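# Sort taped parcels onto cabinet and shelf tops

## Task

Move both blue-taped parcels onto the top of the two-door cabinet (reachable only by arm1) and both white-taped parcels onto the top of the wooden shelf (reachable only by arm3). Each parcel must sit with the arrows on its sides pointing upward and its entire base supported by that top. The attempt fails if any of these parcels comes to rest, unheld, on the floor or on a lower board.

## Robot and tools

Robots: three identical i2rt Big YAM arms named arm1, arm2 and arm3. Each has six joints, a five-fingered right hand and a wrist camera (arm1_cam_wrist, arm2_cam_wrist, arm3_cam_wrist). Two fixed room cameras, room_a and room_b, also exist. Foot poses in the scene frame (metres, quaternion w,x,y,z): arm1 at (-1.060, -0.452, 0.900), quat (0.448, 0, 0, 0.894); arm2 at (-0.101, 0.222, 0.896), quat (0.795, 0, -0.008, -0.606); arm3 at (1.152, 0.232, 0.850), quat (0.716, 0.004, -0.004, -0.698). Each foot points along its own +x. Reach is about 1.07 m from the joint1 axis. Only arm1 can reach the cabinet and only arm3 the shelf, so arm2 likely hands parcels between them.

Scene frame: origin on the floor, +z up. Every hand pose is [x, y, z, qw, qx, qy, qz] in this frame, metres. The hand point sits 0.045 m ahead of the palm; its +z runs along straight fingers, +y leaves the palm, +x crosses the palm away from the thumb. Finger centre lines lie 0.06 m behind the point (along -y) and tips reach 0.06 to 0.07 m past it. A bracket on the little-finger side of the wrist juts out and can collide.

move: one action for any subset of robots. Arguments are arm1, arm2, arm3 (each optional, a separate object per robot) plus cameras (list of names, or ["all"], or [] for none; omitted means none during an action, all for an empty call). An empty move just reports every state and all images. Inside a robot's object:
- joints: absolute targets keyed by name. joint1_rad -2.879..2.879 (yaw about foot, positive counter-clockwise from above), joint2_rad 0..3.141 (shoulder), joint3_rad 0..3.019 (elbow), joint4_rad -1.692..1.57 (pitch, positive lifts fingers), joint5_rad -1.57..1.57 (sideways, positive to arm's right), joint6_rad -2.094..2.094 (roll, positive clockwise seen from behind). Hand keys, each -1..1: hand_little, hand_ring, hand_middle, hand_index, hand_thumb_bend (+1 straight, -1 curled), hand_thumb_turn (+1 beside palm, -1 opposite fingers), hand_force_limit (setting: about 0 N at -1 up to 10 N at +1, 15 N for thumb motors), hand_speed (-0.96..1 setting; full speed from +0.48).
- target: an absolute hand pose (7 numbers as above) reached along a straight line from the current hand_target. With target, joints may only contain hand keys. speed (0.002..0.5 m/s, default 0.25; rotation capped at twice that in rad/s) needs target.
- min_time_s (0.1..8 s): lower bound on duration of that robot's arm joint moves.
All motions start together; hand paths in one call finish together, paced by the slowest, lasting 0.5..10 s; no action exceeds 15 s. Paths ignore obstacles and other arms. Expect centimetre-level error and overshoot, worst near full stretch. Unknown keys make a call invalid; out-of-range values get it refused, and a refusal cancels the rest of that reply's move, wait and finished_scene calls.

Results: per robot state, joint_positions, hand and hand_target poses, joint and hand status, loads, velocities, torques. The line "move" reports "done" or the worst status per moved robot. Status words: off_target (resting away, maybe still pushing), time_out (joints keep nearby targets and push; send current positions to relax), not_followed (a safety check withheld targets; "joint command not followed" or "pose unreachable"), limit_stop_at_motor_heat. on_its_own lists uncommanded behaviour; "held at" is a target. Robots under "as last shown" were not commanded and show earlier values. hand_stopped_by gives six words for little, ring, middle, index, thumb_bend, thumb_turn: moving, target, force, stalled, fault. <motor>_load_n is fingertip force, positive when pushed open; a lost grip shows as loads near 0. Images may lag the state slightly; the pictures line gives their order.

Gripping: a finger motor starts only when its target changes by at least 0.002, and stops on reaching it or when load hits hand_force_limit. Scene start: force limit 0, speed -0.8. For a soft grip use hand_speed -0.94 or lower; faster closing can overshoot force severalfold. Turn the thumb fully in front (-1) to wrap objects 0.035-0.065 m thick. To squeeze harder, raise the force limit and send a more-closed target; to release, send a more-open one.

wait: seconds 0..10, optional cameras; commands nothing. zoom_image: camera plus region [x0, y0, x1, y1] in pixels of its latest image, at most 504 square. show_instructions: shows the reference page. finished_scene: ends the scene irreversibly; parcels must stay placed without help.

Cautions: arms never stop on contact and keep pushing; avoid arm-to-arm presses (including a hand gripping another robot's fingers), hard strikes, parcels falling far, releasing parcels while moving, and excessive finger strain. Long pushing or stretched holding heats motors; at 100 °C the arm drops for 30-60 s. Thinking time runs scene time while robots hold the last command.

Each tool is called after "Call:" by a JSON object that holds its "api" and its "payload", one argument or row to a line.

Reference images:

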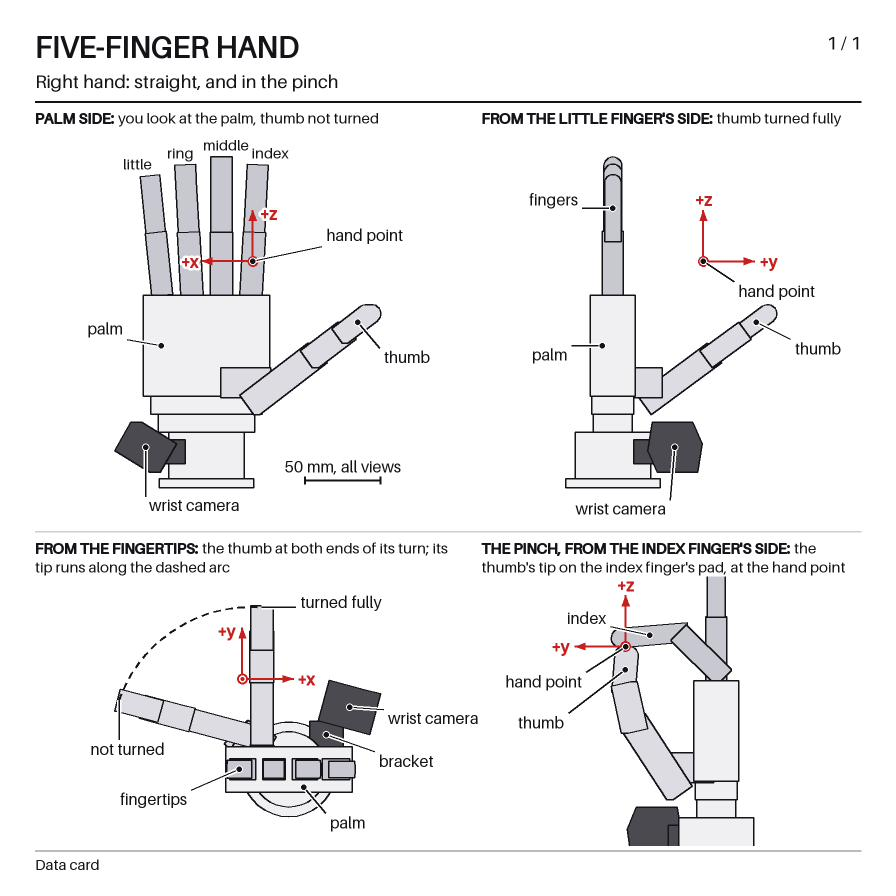

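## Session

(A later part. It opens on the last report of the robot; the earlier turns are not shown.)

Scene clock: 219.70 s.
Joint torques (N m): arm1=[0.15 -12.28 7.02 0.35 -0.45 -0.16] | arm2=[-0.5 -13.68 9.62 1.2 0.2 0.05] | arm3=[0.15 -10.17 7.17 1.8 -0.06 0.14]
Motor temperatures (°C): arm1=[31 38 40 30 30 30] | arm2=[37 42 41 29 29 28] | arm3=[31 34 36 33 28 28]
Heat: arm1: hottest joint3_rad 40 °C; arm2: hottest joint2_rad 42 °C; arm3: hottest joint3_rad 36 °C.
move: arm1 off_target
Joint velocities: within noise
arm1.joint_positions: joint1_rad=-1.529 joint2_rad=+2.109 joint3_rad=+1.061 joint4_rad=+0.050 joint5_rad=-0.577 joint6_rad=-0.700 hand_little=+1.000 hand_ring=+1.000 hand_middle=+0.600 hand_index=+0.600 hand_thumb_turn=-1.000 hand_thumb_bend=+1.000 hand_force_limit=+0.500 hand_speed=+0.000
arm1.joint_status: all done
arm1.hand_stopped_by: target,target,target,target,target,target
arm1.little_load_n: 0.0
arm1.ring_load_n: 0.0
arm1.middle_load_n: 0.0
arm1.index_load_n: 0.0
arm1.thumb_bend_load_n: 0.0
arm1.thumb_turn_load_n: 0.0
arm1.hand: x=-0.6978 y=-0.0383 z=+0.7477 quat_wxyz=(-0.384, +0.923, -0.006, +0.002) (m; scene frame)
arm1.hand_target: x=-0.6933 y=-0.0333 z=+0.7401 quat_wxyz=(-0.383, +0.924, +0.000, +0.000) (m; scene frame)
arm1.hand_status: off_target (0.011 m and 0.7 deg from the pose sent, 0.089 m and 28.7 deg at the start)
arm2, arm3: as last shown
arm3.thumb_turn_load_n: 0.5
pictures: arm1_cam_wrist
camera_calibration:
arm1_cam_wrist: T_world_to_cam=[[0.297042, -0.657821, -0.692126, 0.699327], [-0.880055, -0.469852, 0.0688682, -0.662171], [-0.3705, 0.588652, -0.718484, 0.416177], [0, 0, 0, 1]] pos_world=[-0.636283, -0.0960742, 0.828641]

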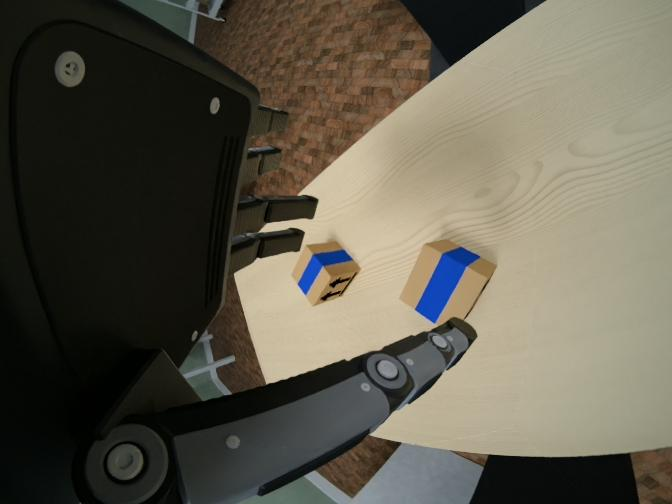

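Call:
{"api": "move", "payload": {
  "arm1": {"target": [-0.700, -0.0405, 0.665, 0.3827, -0.9239, 0.0, 0.0], "speed": 0.1, "joints": {"hand_index": 0.45, "hand_middle": 0.45}},
  "cameras": ["arm1_cam_wrist"]
}}

Call:
{"api": "zoom_image", "payload": {
  "camera": "arm1_cam_wrist",
  "region": [260, 180, 510, 400]
}}

Scene clock: 223.73 s.
Joint torques (N m): arm1=[0.15 -12.92 5.26 1.16 -0.46 -0.16] | arm2=[-0.21 -13.68 9.62 1.22 0.17 0.02] | arm3=[0.32 -10.11 7.16 1.98 -0.02 0.16]
Motor temperatures (°C): arm1=[31 37 40 30 30 29] | arm2=[37 42 41 29 29 28] | arm3=[31 34 36 33 28 28]
Heat: arm1: hottest joint3_rad 40 °C; arm2: hottest joint2_rad 42 °C; arm3: hottest joint3_rad 36 °C.
move: arm1 off_target
Joint velocities: within noise
arm1.joint_positions: joint1_rad=-1.529 joint2_rad=+2.283 joint3_rad=+1.080 joint4_rad=+0.186 joint5_rad=-0.579 joint6_rad=-0.704 hand_little=+1.000 hand_ring=+1.000 hand_middle=+0.450 hand_index=+0.450 hand_thumb_turn=-1.000 hand_thumb_bend=+1.000 hand_force_limit=+0.500 hand_speed=+0.000
arm1.joint_status: all done
arm1.hand_stopped_by: target,target,target,target,target,target
arm1.little_load_n: 0.0
arm1.ring_load_n: 0.0
arm1.middle_load_n: 0.0
arm1.index_load_n: 0.0
arm1.thumb_bend_load_n: 0.0
arm1.thumb_turn_load_n: 0.0
arm1.hand: x=-0.7065 y=-0.0454 z=+0.6726 quat_wxyz=(-0.379, +0.925, -0.007, -0.005) (m; scene frame)
arm1.hand_target: x=-0.7003 y=-0.0408 z=+0.6653 quat_wxyz=(-0.383, +0.924, +0.000, +0.000) (m; scene frame)
arm1.hand_status: off_target (0.011 m and 1.0 deg from the pose sent, 0.083 m and 0.7 deg at the start)
arm2: as last shown
arm3.joint_positions: joint1_rad=+1.174 joint2_rad=+1.545 joint3_rad=+0.570 joint4_rad=+0.141 joint5_rad=-0.053 joint6_rad=-0.069 hand_little=+1.000 hand_ring=+1.000 hand_middle=+1.000 hand_index=+1.000 hand_thumb_turn=-1.000 hand_thumb_bend=+1.000 hand_force_limit=+0.000 hand_speed=-0.500
arm3.joint_status: not commanded
arm3.hand_stopped_by: target,target,target,target,target,target
arm3.little_load_n: 0.0
arm3.ring_load_n: 0.0
arm3.middle_load_n: 0.0
arm3.index_load_n: 0.0
arm3.thumb_bend_load_n: -0.5
arm3.thumb_turn_load_n: 0.0
arm3.hand: x=+1.5644 y=+0.1108 z=+0.8104 quat_wxyz=(-0.218, +0.559, -0.744, +0.294) (m; scene frame)
arm3.hand_target: x=+1.5796 y=+0.1102 z=+0.8204 quat_wxyz=(-0.230, +0.556, -0.738, +0.305) (m; scene frame)
arm3.hand_status: not commanded
pictures: arm1_cam_wrist
camera_calibration:
arm1_cam_wrist: T_world_to_cam=[[0.290484, -0.664146, -0.688861, 0.638152], [-0.877565, -0.471883, 0.0848951, -0.677068], [-0.381444, 0.579859, -0.719905, 0.355933], [0, 0, 0, 1]] pos_world=[-0.643775, -0.102061, 0.753316]

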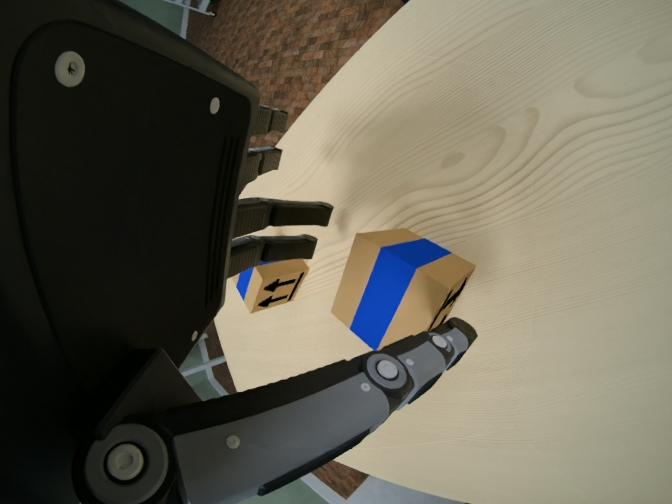

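Scaled by 2.016 from the camera's 672x504 image, which has a finer 960x720 frame.

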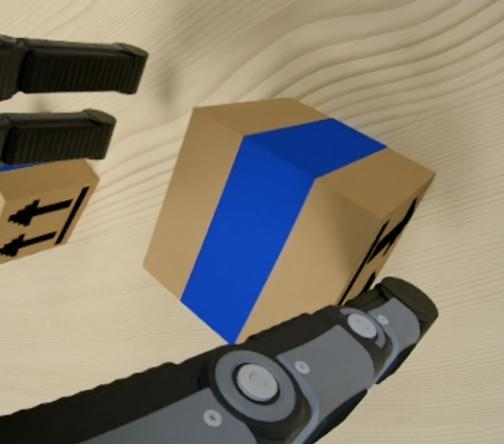

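Call:
{"api": "move", "payload": {
  "arm1": {"target": [-0.7005, -0.043, 0.643, 0.3827, -0.9239, 0.0, 0.0], "speed": 0.05, "joints": {"hand_index": 0.35, "hand_middle": 0.35}},
  "cameras": ["arm1_cam_wrist"]
}}

Call:
{"api": "zoom_image", "payload": {
  "camera": "arm1_cam_wrist",
  "region": [240, 180, 490, 400]
}}

Scene clock: 226.30 s.
Joint torques (N m): arm1=[-0.38 -12.92 4.86 1.1 -0.45 -0.16] | arm2=[-0.03 -13.74 9.57 1.2 0.19 0.01] | arm3=[0.32 -10.11 7.13 1.87 -0.04 0.16]
Motor temperatures (°C): arm1=[31 37 40 30 30 29] | arm2=[37 42 41 29 29 28] | arm3=[31 34 36 33 28 28]
Heat: arm1: hottest joint3_rad 40 °C; arm2: hottest joint2_rad 42 °C; arm3: hottest joint3_rad 36 °C.
move: arm1 off_target
Joint velocities: within noise
arm1.joint_positions: joint1_rad=-1.529 joint2_rad=+2.336 joint3_rad=+1.096 joint4_rad=+0.224 joint5_rad=-0.580 joint6_rad=-0.707 hand_little=+1.000 hand_ring=+1.000 hand_middle=+0.350 hand_index=+0.350 hand_thumb_turn=-1.000 hand_thumb_bend=+1.000 hand_force_limit=+0.500 hand_speed=+0.000
arm1.joint_status: all done
arm1.hand_stopped_by: target,target,target,target,target,target
arm1.little_load_n: 0.0
arm1.ring_load_n: 0.0
arm1.middle_load_n: 0.0
arm1.index_load_n: 0.0
arm1.thumb_bend_load_n: 0.0
arm1.thumb_turn_load_n: 0.0
arm1.hand: x=-0.7067 y=-0.0455 z=+0.6521 quat_wxyz=(-0.380, +0.925, -0.005, -0.004) (m; scene frame)
arm1.hand_target: x=-0.7007 y=-0.0433 z=+0.6433 quat_wxyz=(-0.383, +0.924, +0.000, +0.000) (m; scene frame)
arm1.hand_status: off_target (0.011 m and 0.8 deg from the pose sent, 0.030 m and 1.0 deg at the start)
arm2, arm3: as last shown
arm3.thumb_bend_load_n: 0.0
pictures: arm1_cam_wrist
camera_calibration:
arm1_cam_wrist: T_world_to_cam=[[0.294548, -0.661818, -0.689376, 0.627331], [-0.87626, -0.474894, 0.0815116, -0.672547], [-0.381326, 0.580063, -0.719804, 0.341251], [0, 0, 0, 1]] pos_world=[-0.643978, -0.102157, 0.732921]

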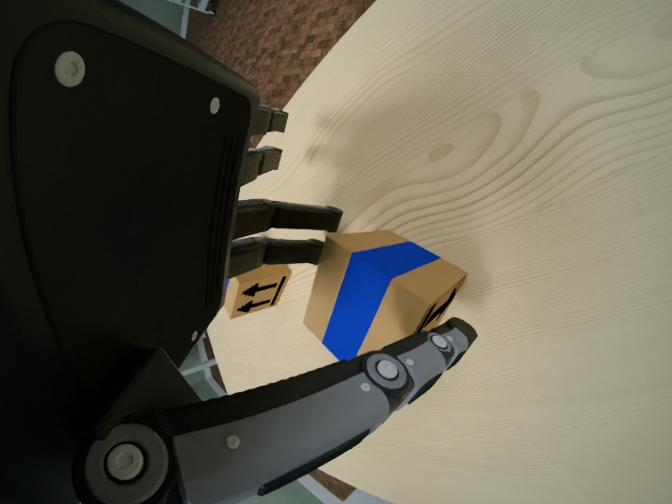

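Scaled by 2.016 from the camera's 672x504 image, which has a finer 960x720 frame.

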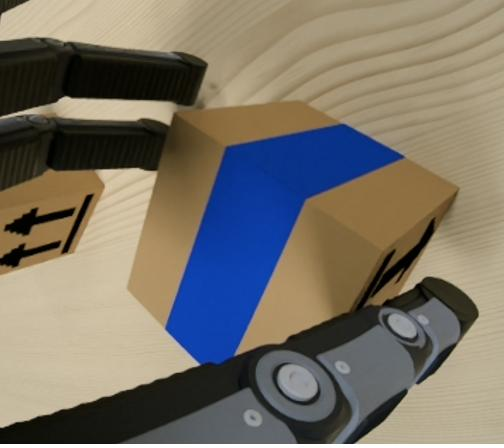

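Call:
{"api": "move", "payload": {
  "arm1": {"target": [-0.7005, -0.046, 0.6385, 0.3827, -0.9239, 0.0, 0.0], "speed": 0.05},
  "cameras": []
}}

Call:
{"api": "move", "payload": {
  "arm1": {"joints": {"hand_index": -0.45, "hand_middle": -0.45, "hand_force_limit": 0.5, "hand_speed": -0.88}},
  "cameras": ["arm1_cam_wrist"]
}}

Scene clock: 229.50 s.
Joint torques (N m): arm1=[-0.62 -12.57 4.78 1.11 -0.45 -0.15] | arm2=[-0.32 -13.33 9.65 1.18 0.19 0.06] | arm3=[-0.09 -10.34 6.98 1.68 -0.04 0.17]
Motor temperatures (°C): arm1=[31 37 40 30 30 29] | arm2=[37 42 41 29 29 28] | arm3=[31 34 36 33 28 28]
Heat: arm1: hottest joint3_rad 40 °C; arm2: hottest joint2_rad 42 °C; arm3: hottest joint3_rad 36 °C.
move: arm1 off_target
Joint velocities: within noise
arm1.joint_positions: joint1_rad=-1.529 joint2_rad=+2.340 joint3_rad=+1.096 joint4_rad=+0.232 joint5_rad=-0.583 joint6_rad=-0.712 hand_little=+1.000 hand_ring=+1.000 hand_middle=+0.350 hand_index=+0.350 hand_thumb_turn=-1.000 hand_thumb_bend=+1.000 hand_force_limit=+0.500 hand_speed=+0.000
arm1.joint_status: not commanded
arm1.hand_stopped_by: target,target,target,target,target,target
arm1.little_load_n: 0.0
arm1.ring_load_n: 0.0
arm1.middle_load_n: 0.0
arm1.index_load_n: 0.0
arm1.thumb_bend_load_n: 0.0
arm1.thumb_turn_load_n: 0.0
arm1.hand: x=-0.7066 y=-0.0452 z=+0.6505 quat_wxyz=(-0.382, +0.924, -0.002, -0.003) (m; scene frame)
arm1.hand_target: x=-0.7009 y=-0.0464 z=+0.6387 quat_wxyz=(-0.383, +0.924, +0.000, +0.000) (m; scene frame)
arm1.hand_status: off_target (0.013 m and 0.4 deg from the pose sent, 0.015 m and 0.8 deg at the start)
arm2, arm3: as last shown
arm3.thumb_bend_load_n: -0.5
pictures: none
No camera images: "cameras" was empty.

Scene clock: 232.10 s.
Joint torques (N m): arm1=[-0.5 -12.45 4.78 1.11 -0.44 -0.16] | arm2=[-0.26 -13.68 9.7 1.26 0.19 0.07] | arm3=[0.15 -9.88 7.15 1.78 -0.04 0.13]
Motor temperatures (°C): arm1=[31 37 40 30 30 29] | arm2=[37 42 41 29 29 28] | arm3=[31 34 36 33 28 28]
Heat: arm1: hottest joint3_rad 40 °C; arm2: hottest joint2_rad 42 °C; arm3: hottest joint3_rad 36 °C.
move: arm1 off_target
Joint velocities: within noise
arm1.joint_positions: joint1_rad=-1.529 joint2_rad=+2.341 joint3_rad=+1.096 joint4_rad=+0.232 joint5_rad=-0.583 joint6_rad=-0.712 hand_little=+1.000 hand_ring=+1.000 hand_middle=-0.048 hand_index=-0.093 hand_thumb_turn=-1.000 hand_thumb_bend=+1.000 hand_force_limit=+0.500 hand_speed=-0.880
arm1.joint_status: hand_middle off_target (ended at -0.048, target -0.450); hand_index off_target (ended at -0.093, target -0.450); the others done
arm1.hand_stopped_by: target,target,force,force,target,target
arm1.little_load_n: 0.0
arm1.ring_load_n: -0.5
arm1.middle_load_n: 7.5
arm1.index_load_n: 11.0
arm1.thumb_bend_load_n: 2.0
arm1.thumb_turn_load_n: -2.0
arm1.hand: x=-0.7068 y=-0.0453 z=+0.6503 quat_wxyz=(-0.382, +0.924, -0.002, -0.003) (m; scene frame)
arm1.hand_target: x=-0.7008 y=-0.0463 z=+0.6389 quat_wxyz=(-0.383, +0.924, +0.000, +0.000) (m; scene frame)
arm1.hand_status: not commanded
arm2.joint_positions: joint1_rad=-0.296 joint2_rad=+1.417 joint3_rad=+1.204 joint4_rad=-0.392 joint5_rad=+0.359 joint6_rad=+0.356 hand_little=+1.000 hand_ring=+1.000 hand_middle=+0.700 hand_index=+0.700 hand_thumb_turn=-1.000 hand_thumb_bend=+1.000 hand_force_limit=+0.500 hand_speed=+0.000
arm2.joint_status: not commanded
arm2.hand_stopped_by: target,target,target,target,target,target
arm2.little_load_n: 0.0
arm2.ring_load_n: 0.0
arm2.middle_load_n: 0.0
arm2.index_load_n: 0.0
arm2.thumb_bend_load_n: 0.0
arm2.thumb_turn_load_n: 0.0
arm2.hand: x=-0.1422 y=-0.3783 z=+1.1428 quat_wxyz=(+0.075, -0.250, -0.838, +0.480) (m; scene frame)
arm2.hand_target: x=-0.1449 y=-0.3737 z=+1.1486 quat_wxyz=(+0.074, -0.257, -0.835, +0.481) (m; scene frame)
arm2.hand_status: not commanded
arm3: as last shown
arm3.thumb_bend_load_n: 0.0
pictures: arm1_cam_wrist
camera_calibration:
arm1_cam_wrist: T_world_to_cam=[[0.301246, -0.657785, -0.69034, 0.631695], [-0.874163, -0.479708, 0.0756247, -0.667232], [-0.380907, 0.580688, -0.719522, 0.33993], [0, 0, 0, 1]] pos_world=[-0.644083, -0.101951, 0.731131]

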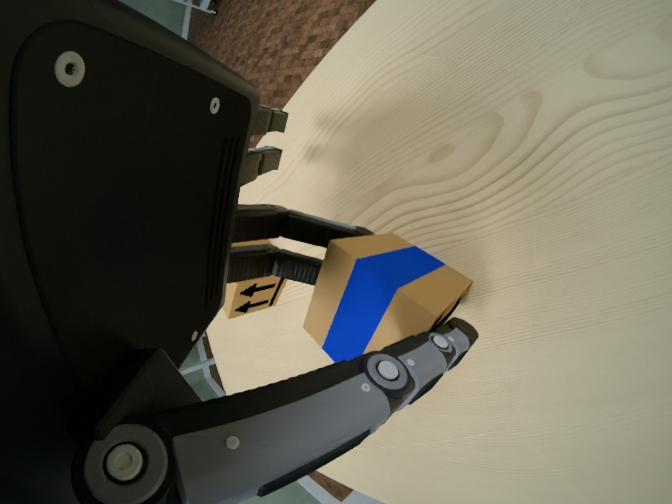

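Call:
{"api": "move", "payload": {
  "arm1": {"target": [-0.703, -0.040, 0.72, 0.3827, -0.9239, 0, 0], "speed": 0.1},
  "cameras": ["arm1_cam_wrist"]
}}

Scene clock: 237.10 s.
Joint torques (N m): arm1=[0.26 -14.92 3.74 0.43 -0.28 -0.03] | arm2=[-0.15 -13.8 9.68 1.21 0.19 0.03] | arm3=[0.26 -10.29 7.21 1.8 -0.06 0.14]
Motor temperatures (°C): arm1=[31 37 40 30 30 29] | arm2=[37 42 41 29 29 28] | arm3=[31 34 36 32 28 28]
Heat: arm1: hottest joint3_rad 40 °C; arm2: hottest joint2_rad 42 °C; arm3: hottest joint3_rad 36 °C.
move: arm1 done
Joint velocities: within noise
arm1.joint_positions: joint1_rad=-1.529 joint2_rad=+2.176 joint3_rad=+1.065 joint4_rad=+0.112 joint5_rad=-0.581 joint6_rad=-0.712 hand_little=+1.000 hand_ring=+1.000 hand_middle=-0.048 hand_index=-0.093 hand_thumb_turn=-1.000 hand_thumb_bend=+1.000 hand_force_limit=+0.500 hand_speed=-0.880
arm1.joint_status: not commanded
arm1.hand_stopped_by: target,target,force,force,target,target
arm1.little_load_n: 0.0
arm1.ring_load_n: 0.0
arm1.middle_load_n: 8.0
arm1.index_load_n: 11.0
arm1.thumb_bend_load_n: 2.0
arm1.thumb_turn_load_n: -1.5
arm1.hand: x=-0.6993 y=-0.0396 z=+0.7188 quat_wxyz=(-0.385, +0.923, +0.000, +0.003) (m; scene frame)
arm1.hand_target: x=-0.7030 y=-0.0400 z=+0.7200 quat_wxyz=(-0.383, +0.924, +0.000, +0.000) (m; scene frame)
arm1.hand_status: done (0.004 m and 0.4 deg from the pose sent, 0.070 m and 0.4 deg at the start)
arm2, arm3: as last shown
arm3.thumb_turn_load_n: 0.5
pictures: arm1_cam_wrist
camera_calibration:
arm1_cam_wrist: T_world_to_cam=[[0.308414, -0.653108, -0.691614, 0.686642], [-0.875433, -0.479315, 0.0622442, -0.654386], [-0.372153, 0.586265, -0.71958, 0.395132], [0, 0, 0, 1]] pos_world=[-0.637591, -0.0968577, 0.799953]

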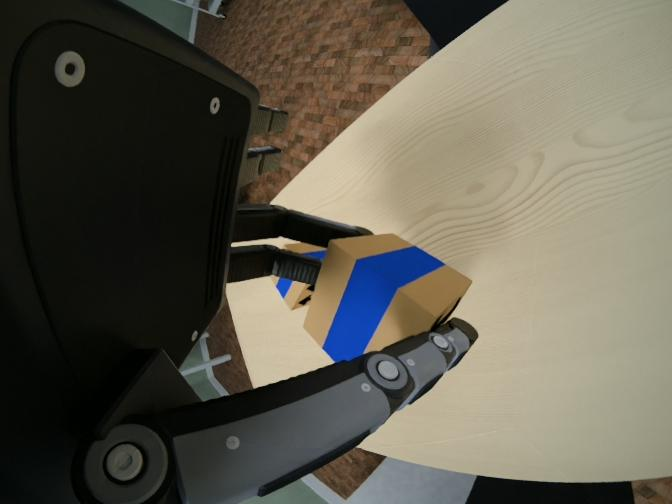

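Call:
{"api": "move", "payload": {
  "arm1": {"target": [-0.74, -0.07, 0.88, 0.3827, -0.9239, 0, 0], "speed": 0.2}
}}

Call:
{"api": "move", "payload": {
  "arm1": {"joints": {"joint1_rad": 0.0, "joint2_rad": 1.4, "joint3_rad": 1.1, "joint4_rad": -0.3}, "min_time_s": 4}
}}

Call:
{"api": "move", "payload": {
  "arm1": {"joints": {"joint1_rad": 1.1, "joint2_rad": 1.4, "joint3_rad": 1.1, "joint4_rad": -0.3}, "min_time_s": 3},
  "cameras": ["room_a", "room_b", "arm1_cam_wrist"]
}}

Scene clock: 239.63 s.
Joint torques (N m): arm1=[0.38 -10.99 6.11 0.38 -0.32 -0.04] | arm2=[-0.38 -13.74 9.83 1.25 0.19 0.02] | arm3=[0.32 -10.29 7.12 1.83 0 0.11]
Motor temperatures (°C): arm1=[31 37 40 30 30 29] | arm2=[37 42 41 29 28 28] | arm3=[31 34 36 32 28 28]
Heat: arm1: hottest joint3_rad 40 °C; arm2: hottest joint2_rad 42 °C; arm3: hottest joint3_rad 36 °C.
move: arm1 done
Joint velocities: within noise
arm1.joint_positions: joint1_rad=-1.529 joint2_rad=+1.718 joint3_rad=+0.933 joint4_rad=-0.205 joint5_rad=-0.580 joint6_rad=-0.712 hand_little=+1.000 hand_ring=+1.000 hand_middle=-0.048 hand_index=-0.093 hand_thumb_turn=-1.000 hand_thumb_bend=+1.000 hand_force_limit=+0.500 hand_speed=-0.880
arm1.joint_status: not commanded
arm1.hand_stopped_by: target,target,force,force,target,target
arm1.little_load_n: 0.0
arm1.ring_load_n: 0.0
arm1.middle_load_n: 7.5
arm1.index_load_n: 10.5
arm1.thumb_bend_load_n: 2.0
arm1.thumb_turn_load_n: -1.5
arm1.hand: x=-0.7349 y=-0.0687 z=+0.8835 quat_wxyz=(-0.387, +0.922, +0.001, +0.006) (m; scene frame)
arm1.hand_target: x=-0.7400 y=-0.0700 z=+0.8801 quat_wxyz=(-0.383, +0.924, +0.000, +0.000) (m; scene frame)
arm1.hand_status: done (0.006 m and 0.9 deg from the pose sent, 0.169 m and 0.4 deg at the start)
arm2, arm3: as last shown
arm2.index_load_n: 0.5
arm3.middle_load_n: -0.5
arm3.thumb_turn_load_n: 0.0
pictures: none

Scene clock: 244.00 s.
Joint torques (N m): arm1=[-0.44 -10.17 12.64 0.8 -0.25 -0.04] | arm2=[-0.09 -13.51 9.58 1.29 0.18 0.04] | arm3=[-0.09 -9.52 7.12 1.89 -0.04 0.16]
Motor temperatures (°C): arm1=[31 37 41 30 30 29] | arm2=[37 42 41 29 28 28] | arm3=[31 34 36 32 28 28]
Heat: arm1: hottest joint3_rad 41 °C; arm2: hottest joint2_rad 42 °C; arm3: hottest joint3_rad 36 °C.
move: arm1 done
Joint velocities: within noise
arm1.joint_positions: joint1_rad=+0.006 joint2_rad=+1.412 joint3_rad=+1.051 joint4_rad=-0.292 joint5_rad=-0.579 joint6_rad=-0.712 hand_little=+1.000 hand_ring=+1.000 hand_middle=-0.048 hand_index=-0.093 hand_thumb_turn=-1.000 hand_thumb_bend=+1.000 hand_force_limit=+0.500 hand_speed=-0.880
arm1.joint_status: all done
arm1.hand_stopped_by: target,target,force,force,target,target
arm1.little_load_n: 0.0
arm1.ring_load_n: 0.0
arm1.middle_load_n: 8.0
arm1.index_load_n: 10.5
arm1.thumb_bend_load_n: 2.0
arm1.thumb_turn_load_n: -1.5
arm1.hand: x=-1.4603 y=-0.0764 z=+1.0784 quat_wxyz=(-0.432, +0.589, +0.639, -0.242) (m; scene frame)
arm1.hand_target: x=-1.4660 y=-0.0632 z=+1.1086 quat_wxyz=(-0.455, +0.578, +0.634, -0.237) (m; scene frame)
arm1.hand_status: not commanded
arm2, arm3: as last shown
arm2.index_load_n: 0.0
arm2.thumb_turn_load_n: 0.5
arm3.middle_load_n: 0.0
pictures: none

Scene clock: 247.37 s.
Joint torques (N m): arm1=[-0.5 -10.34 12.67 0.81 -0.27 -0.05] | arm2=[-0.03 -12.92 9.66 1.24 0.18 0.06] | arm3=[0.56 -9.58 7.28 1.88 -0.03 0.15]
Motor temperatures (°C): arm1=[31 37 41 30 30 29] | arm2=[37 42 41 29 28 28] | arm3=[31 34 36 32 28 28]
Heat: arm1: hottest joint3_rad 41 °C; arm2: hottest joint2_rad 42 °C; arm3: hottest joint3_rad 36 °C.
move: arm1 done
Joint velocities: within noise
arm1.joint_positions: joint1_rad=+1.106 joint2_rad=+1.412 joint3_rad=+1.051 joint4_rad=-0.292 joint5_rad=-0.578 joint6_rad=-0.712 hand_little=+1.000 hand_ring=+1.000 hand_middle=-0.048 hand_index=-0.093 hand_thumb_turn=-1.000 hand_thumb_bend=+1.000 hand_force_limit=+0.500 hand_speed=-0.880
arm1.joint_status: all done
arm1.hand_stopped_by: target,target,force,force,target,target
arm1.little_load_n: 0.0
arm1.ring_load_n: 0.0
arm1.middle_load_n: 7.5
arm1.index_load_n: 10.5
arm1.thumb_bend_load_n: 2.0
arm1.thumb_turn_load_n: -1.5
arm1.hand: x=-1.5766 y=-0.6386 z=+1.0785 quat_wxyz=(-0.242, +0.168, +0.852, -0.432) (m; scene frame)
arm1.hand_target: x=-1.5908 y=-0.6377 z=+1.1089 quat_wxyz=(-0.264, +0.162, +0.843, -0.440) (m; scene frame)
arm1.hand_status: not commanded
arm2, arm3: as last shown
arm2.thumb_turn_load_n: 0.0
arm3.index_load_n: -0.5
pictures: arm1_cam_wrist, room_a, room_b
camera_calibration:
arm1_cam_wrist: T_world_to_cam=[[-0.192652, 0.678538, -0.708853, 0.893761], [0.96158, -0.0134312, -0.274195, 1.82462], [-0.195572, -0.734443, -0.649881, 0.0384441], [0, 0, 0, 1]] pos_world=[-1.57482, -0.553708, 1.15883]

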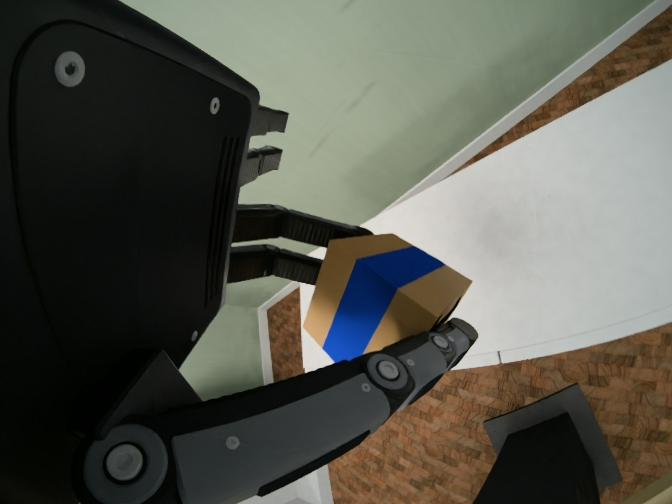

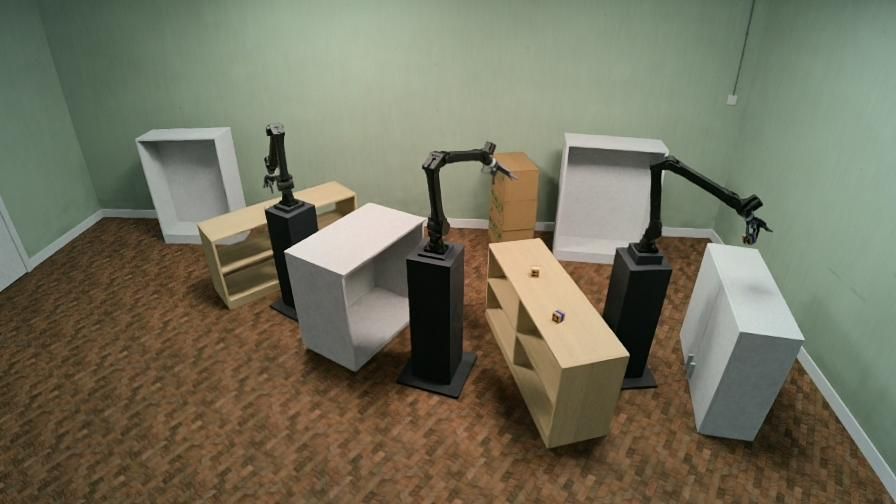

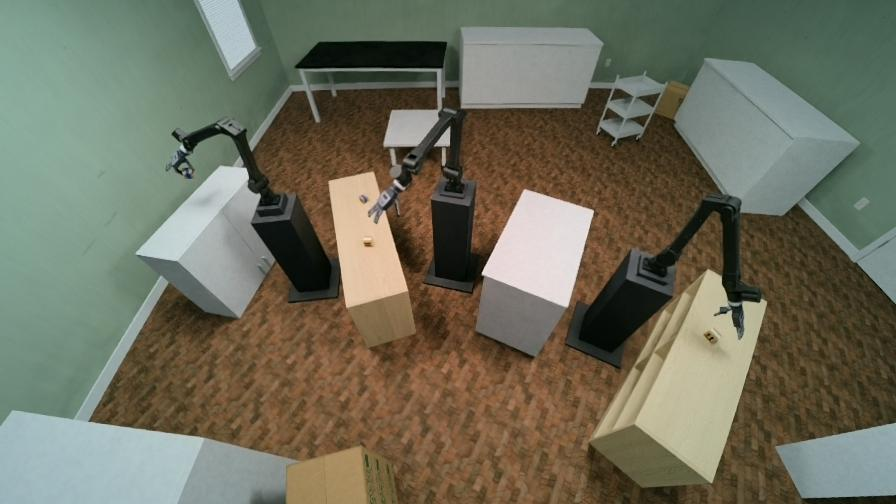

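Call:
{"api": "move", "payload": {
  "arm1": {"target": [-1.66, -0.571, 0.96, -0.7044, 0.0616, 0.7044, 0.0616], "speed": 0.25},
  "arm3": {"target": [1.54, 0.10, 0.95, 0.2303, -0.5560, 0.7379, -0.3056], "speed": 0.1},
  "cameras": ["arm1_cam_wrist"]
}}

Scene clock: 255.90 s.
Joint torques (N m): arm1=[0.67 -11.4 6.48 1.88 0.11 -0.23] | arm2=[-0.38 -13.27 9.62 1.25 0.19 0.05] | arm3=[-1.38 -7.59 11.36 0.94 -0.07 -0.03]
Motor temperatures (°C): arm1=[31 37 41 30 30 29] | arm2=[37 42 41 29 28 28] | arm3=[31 34 36 32 28 28]
Heat: arm1: hottest joint3_rad 41 °C; arm2: hottest joint2_rad 42 °C; arm3: hottest joint3_rad 36 °C.
move: arm1 off_target; arm3 off_target
Joint velocities: within noise
arm1.joint_positions: joint1_rad=+1.390 joint2_rad=+2.001 joint3_rad=+0.818 joint4_rad=+1.153 joint5_rad=+0.642 joint6_rad=-1.555 hand_little=+1.000 hand_ring=+1.000 hand_middle=-0.048 hand_index=-0.093 hand_thumb_turn=-1.000 hand_thumb_bend=+1.000 hand_force_limit=+0.500 hand_speed=-0.880
arm1.joint_status: not commanded
arm1.hand_stopped_by: target,target,force,force,target,target
arm1.little_load_n: 0.0
arm1.ring_load_n: 0.0
arm1.middle_load_n: 8.0
arm1.index_load_n: 10.5
arm1.thumb_bend_load_n: 2.0
arm1.thumb_turn_load_n: -1.0
arm1.hand: x=-1.6514 y=-0.5625 z=+0.9542 quat_wxyz=(-0.695, +0.064, +0.713, +0.064) (m; scene frame)
arm1.hand_target: x=-1.6596 y=-0.5708 z=+0.9602 quat_wxyz=(-0.704, +0.062, +0.704, +0.062) (m; scene frame)
arm1.hand_status: off_target (0.013 m and 1.5 deg from the pose sent, 0.160 m and 82.0 deg at the start)
arm2: as last shown
arm2.middle_load_n: -0.5
arm3.joint_positions: joint1_rad=+1.123 joint2_rad=+1.160 joint3_rad=+0.631 joint4_rad=-0.322 joint5_rad=-0.101 joint6_rad=-0.104 hand_little=+1.000 hand_ring=+1.000 hand_middle=+1.000 hand_index=+1.000 hand_thumb_turn=-1.000 hand_thumb_bend=+1.000 hand_force_limit=+0.000 hand_speed=-0.500
arm3.joint_status: not commanded
arm3.hand_stopped_by: target,target,target,target,target,target
arm3.little_load_n: 0.0
arm3.ring_load_n: 0.0
arm3.middle_load_n: 0.5
arm3.index_load_n: -0.5
arm3.thumb_bend_load_n: -0.5
arm3.thumb_turn_load_n: 0.0
arm3.hand: x=+1.5245 y=+0.1116 z=+0.9257 quat_wxyz=(-0.221, +0.561, -0.746, +0.284) (m; scene frame)
arm3.hand_target: x=+1.5391 y=+0.1004 z=+0.9500 quat_wxyz=(-0.230, +0.556, -0.738, +0.306) (m; scene frame)
arm3.hand_status: off_target (0.031 m and 2.9 deg from the pose sent, 0.142 m and 2.1 deg at the start)
pictures: arm1_cam_wrist
camera_calibration:
arm1_cam_wrist: T_world_to_cam=[[0.140694, 0.941112, 0.307429, 0.468084], [0.456046, 0.21401, -0.863842, 1.71928], [-0.878765, 0.261739, -0.39908, -0.808273], [0, 0, 0, 1]] pos_world=[-1.56021, -0.596905, 1.01872]

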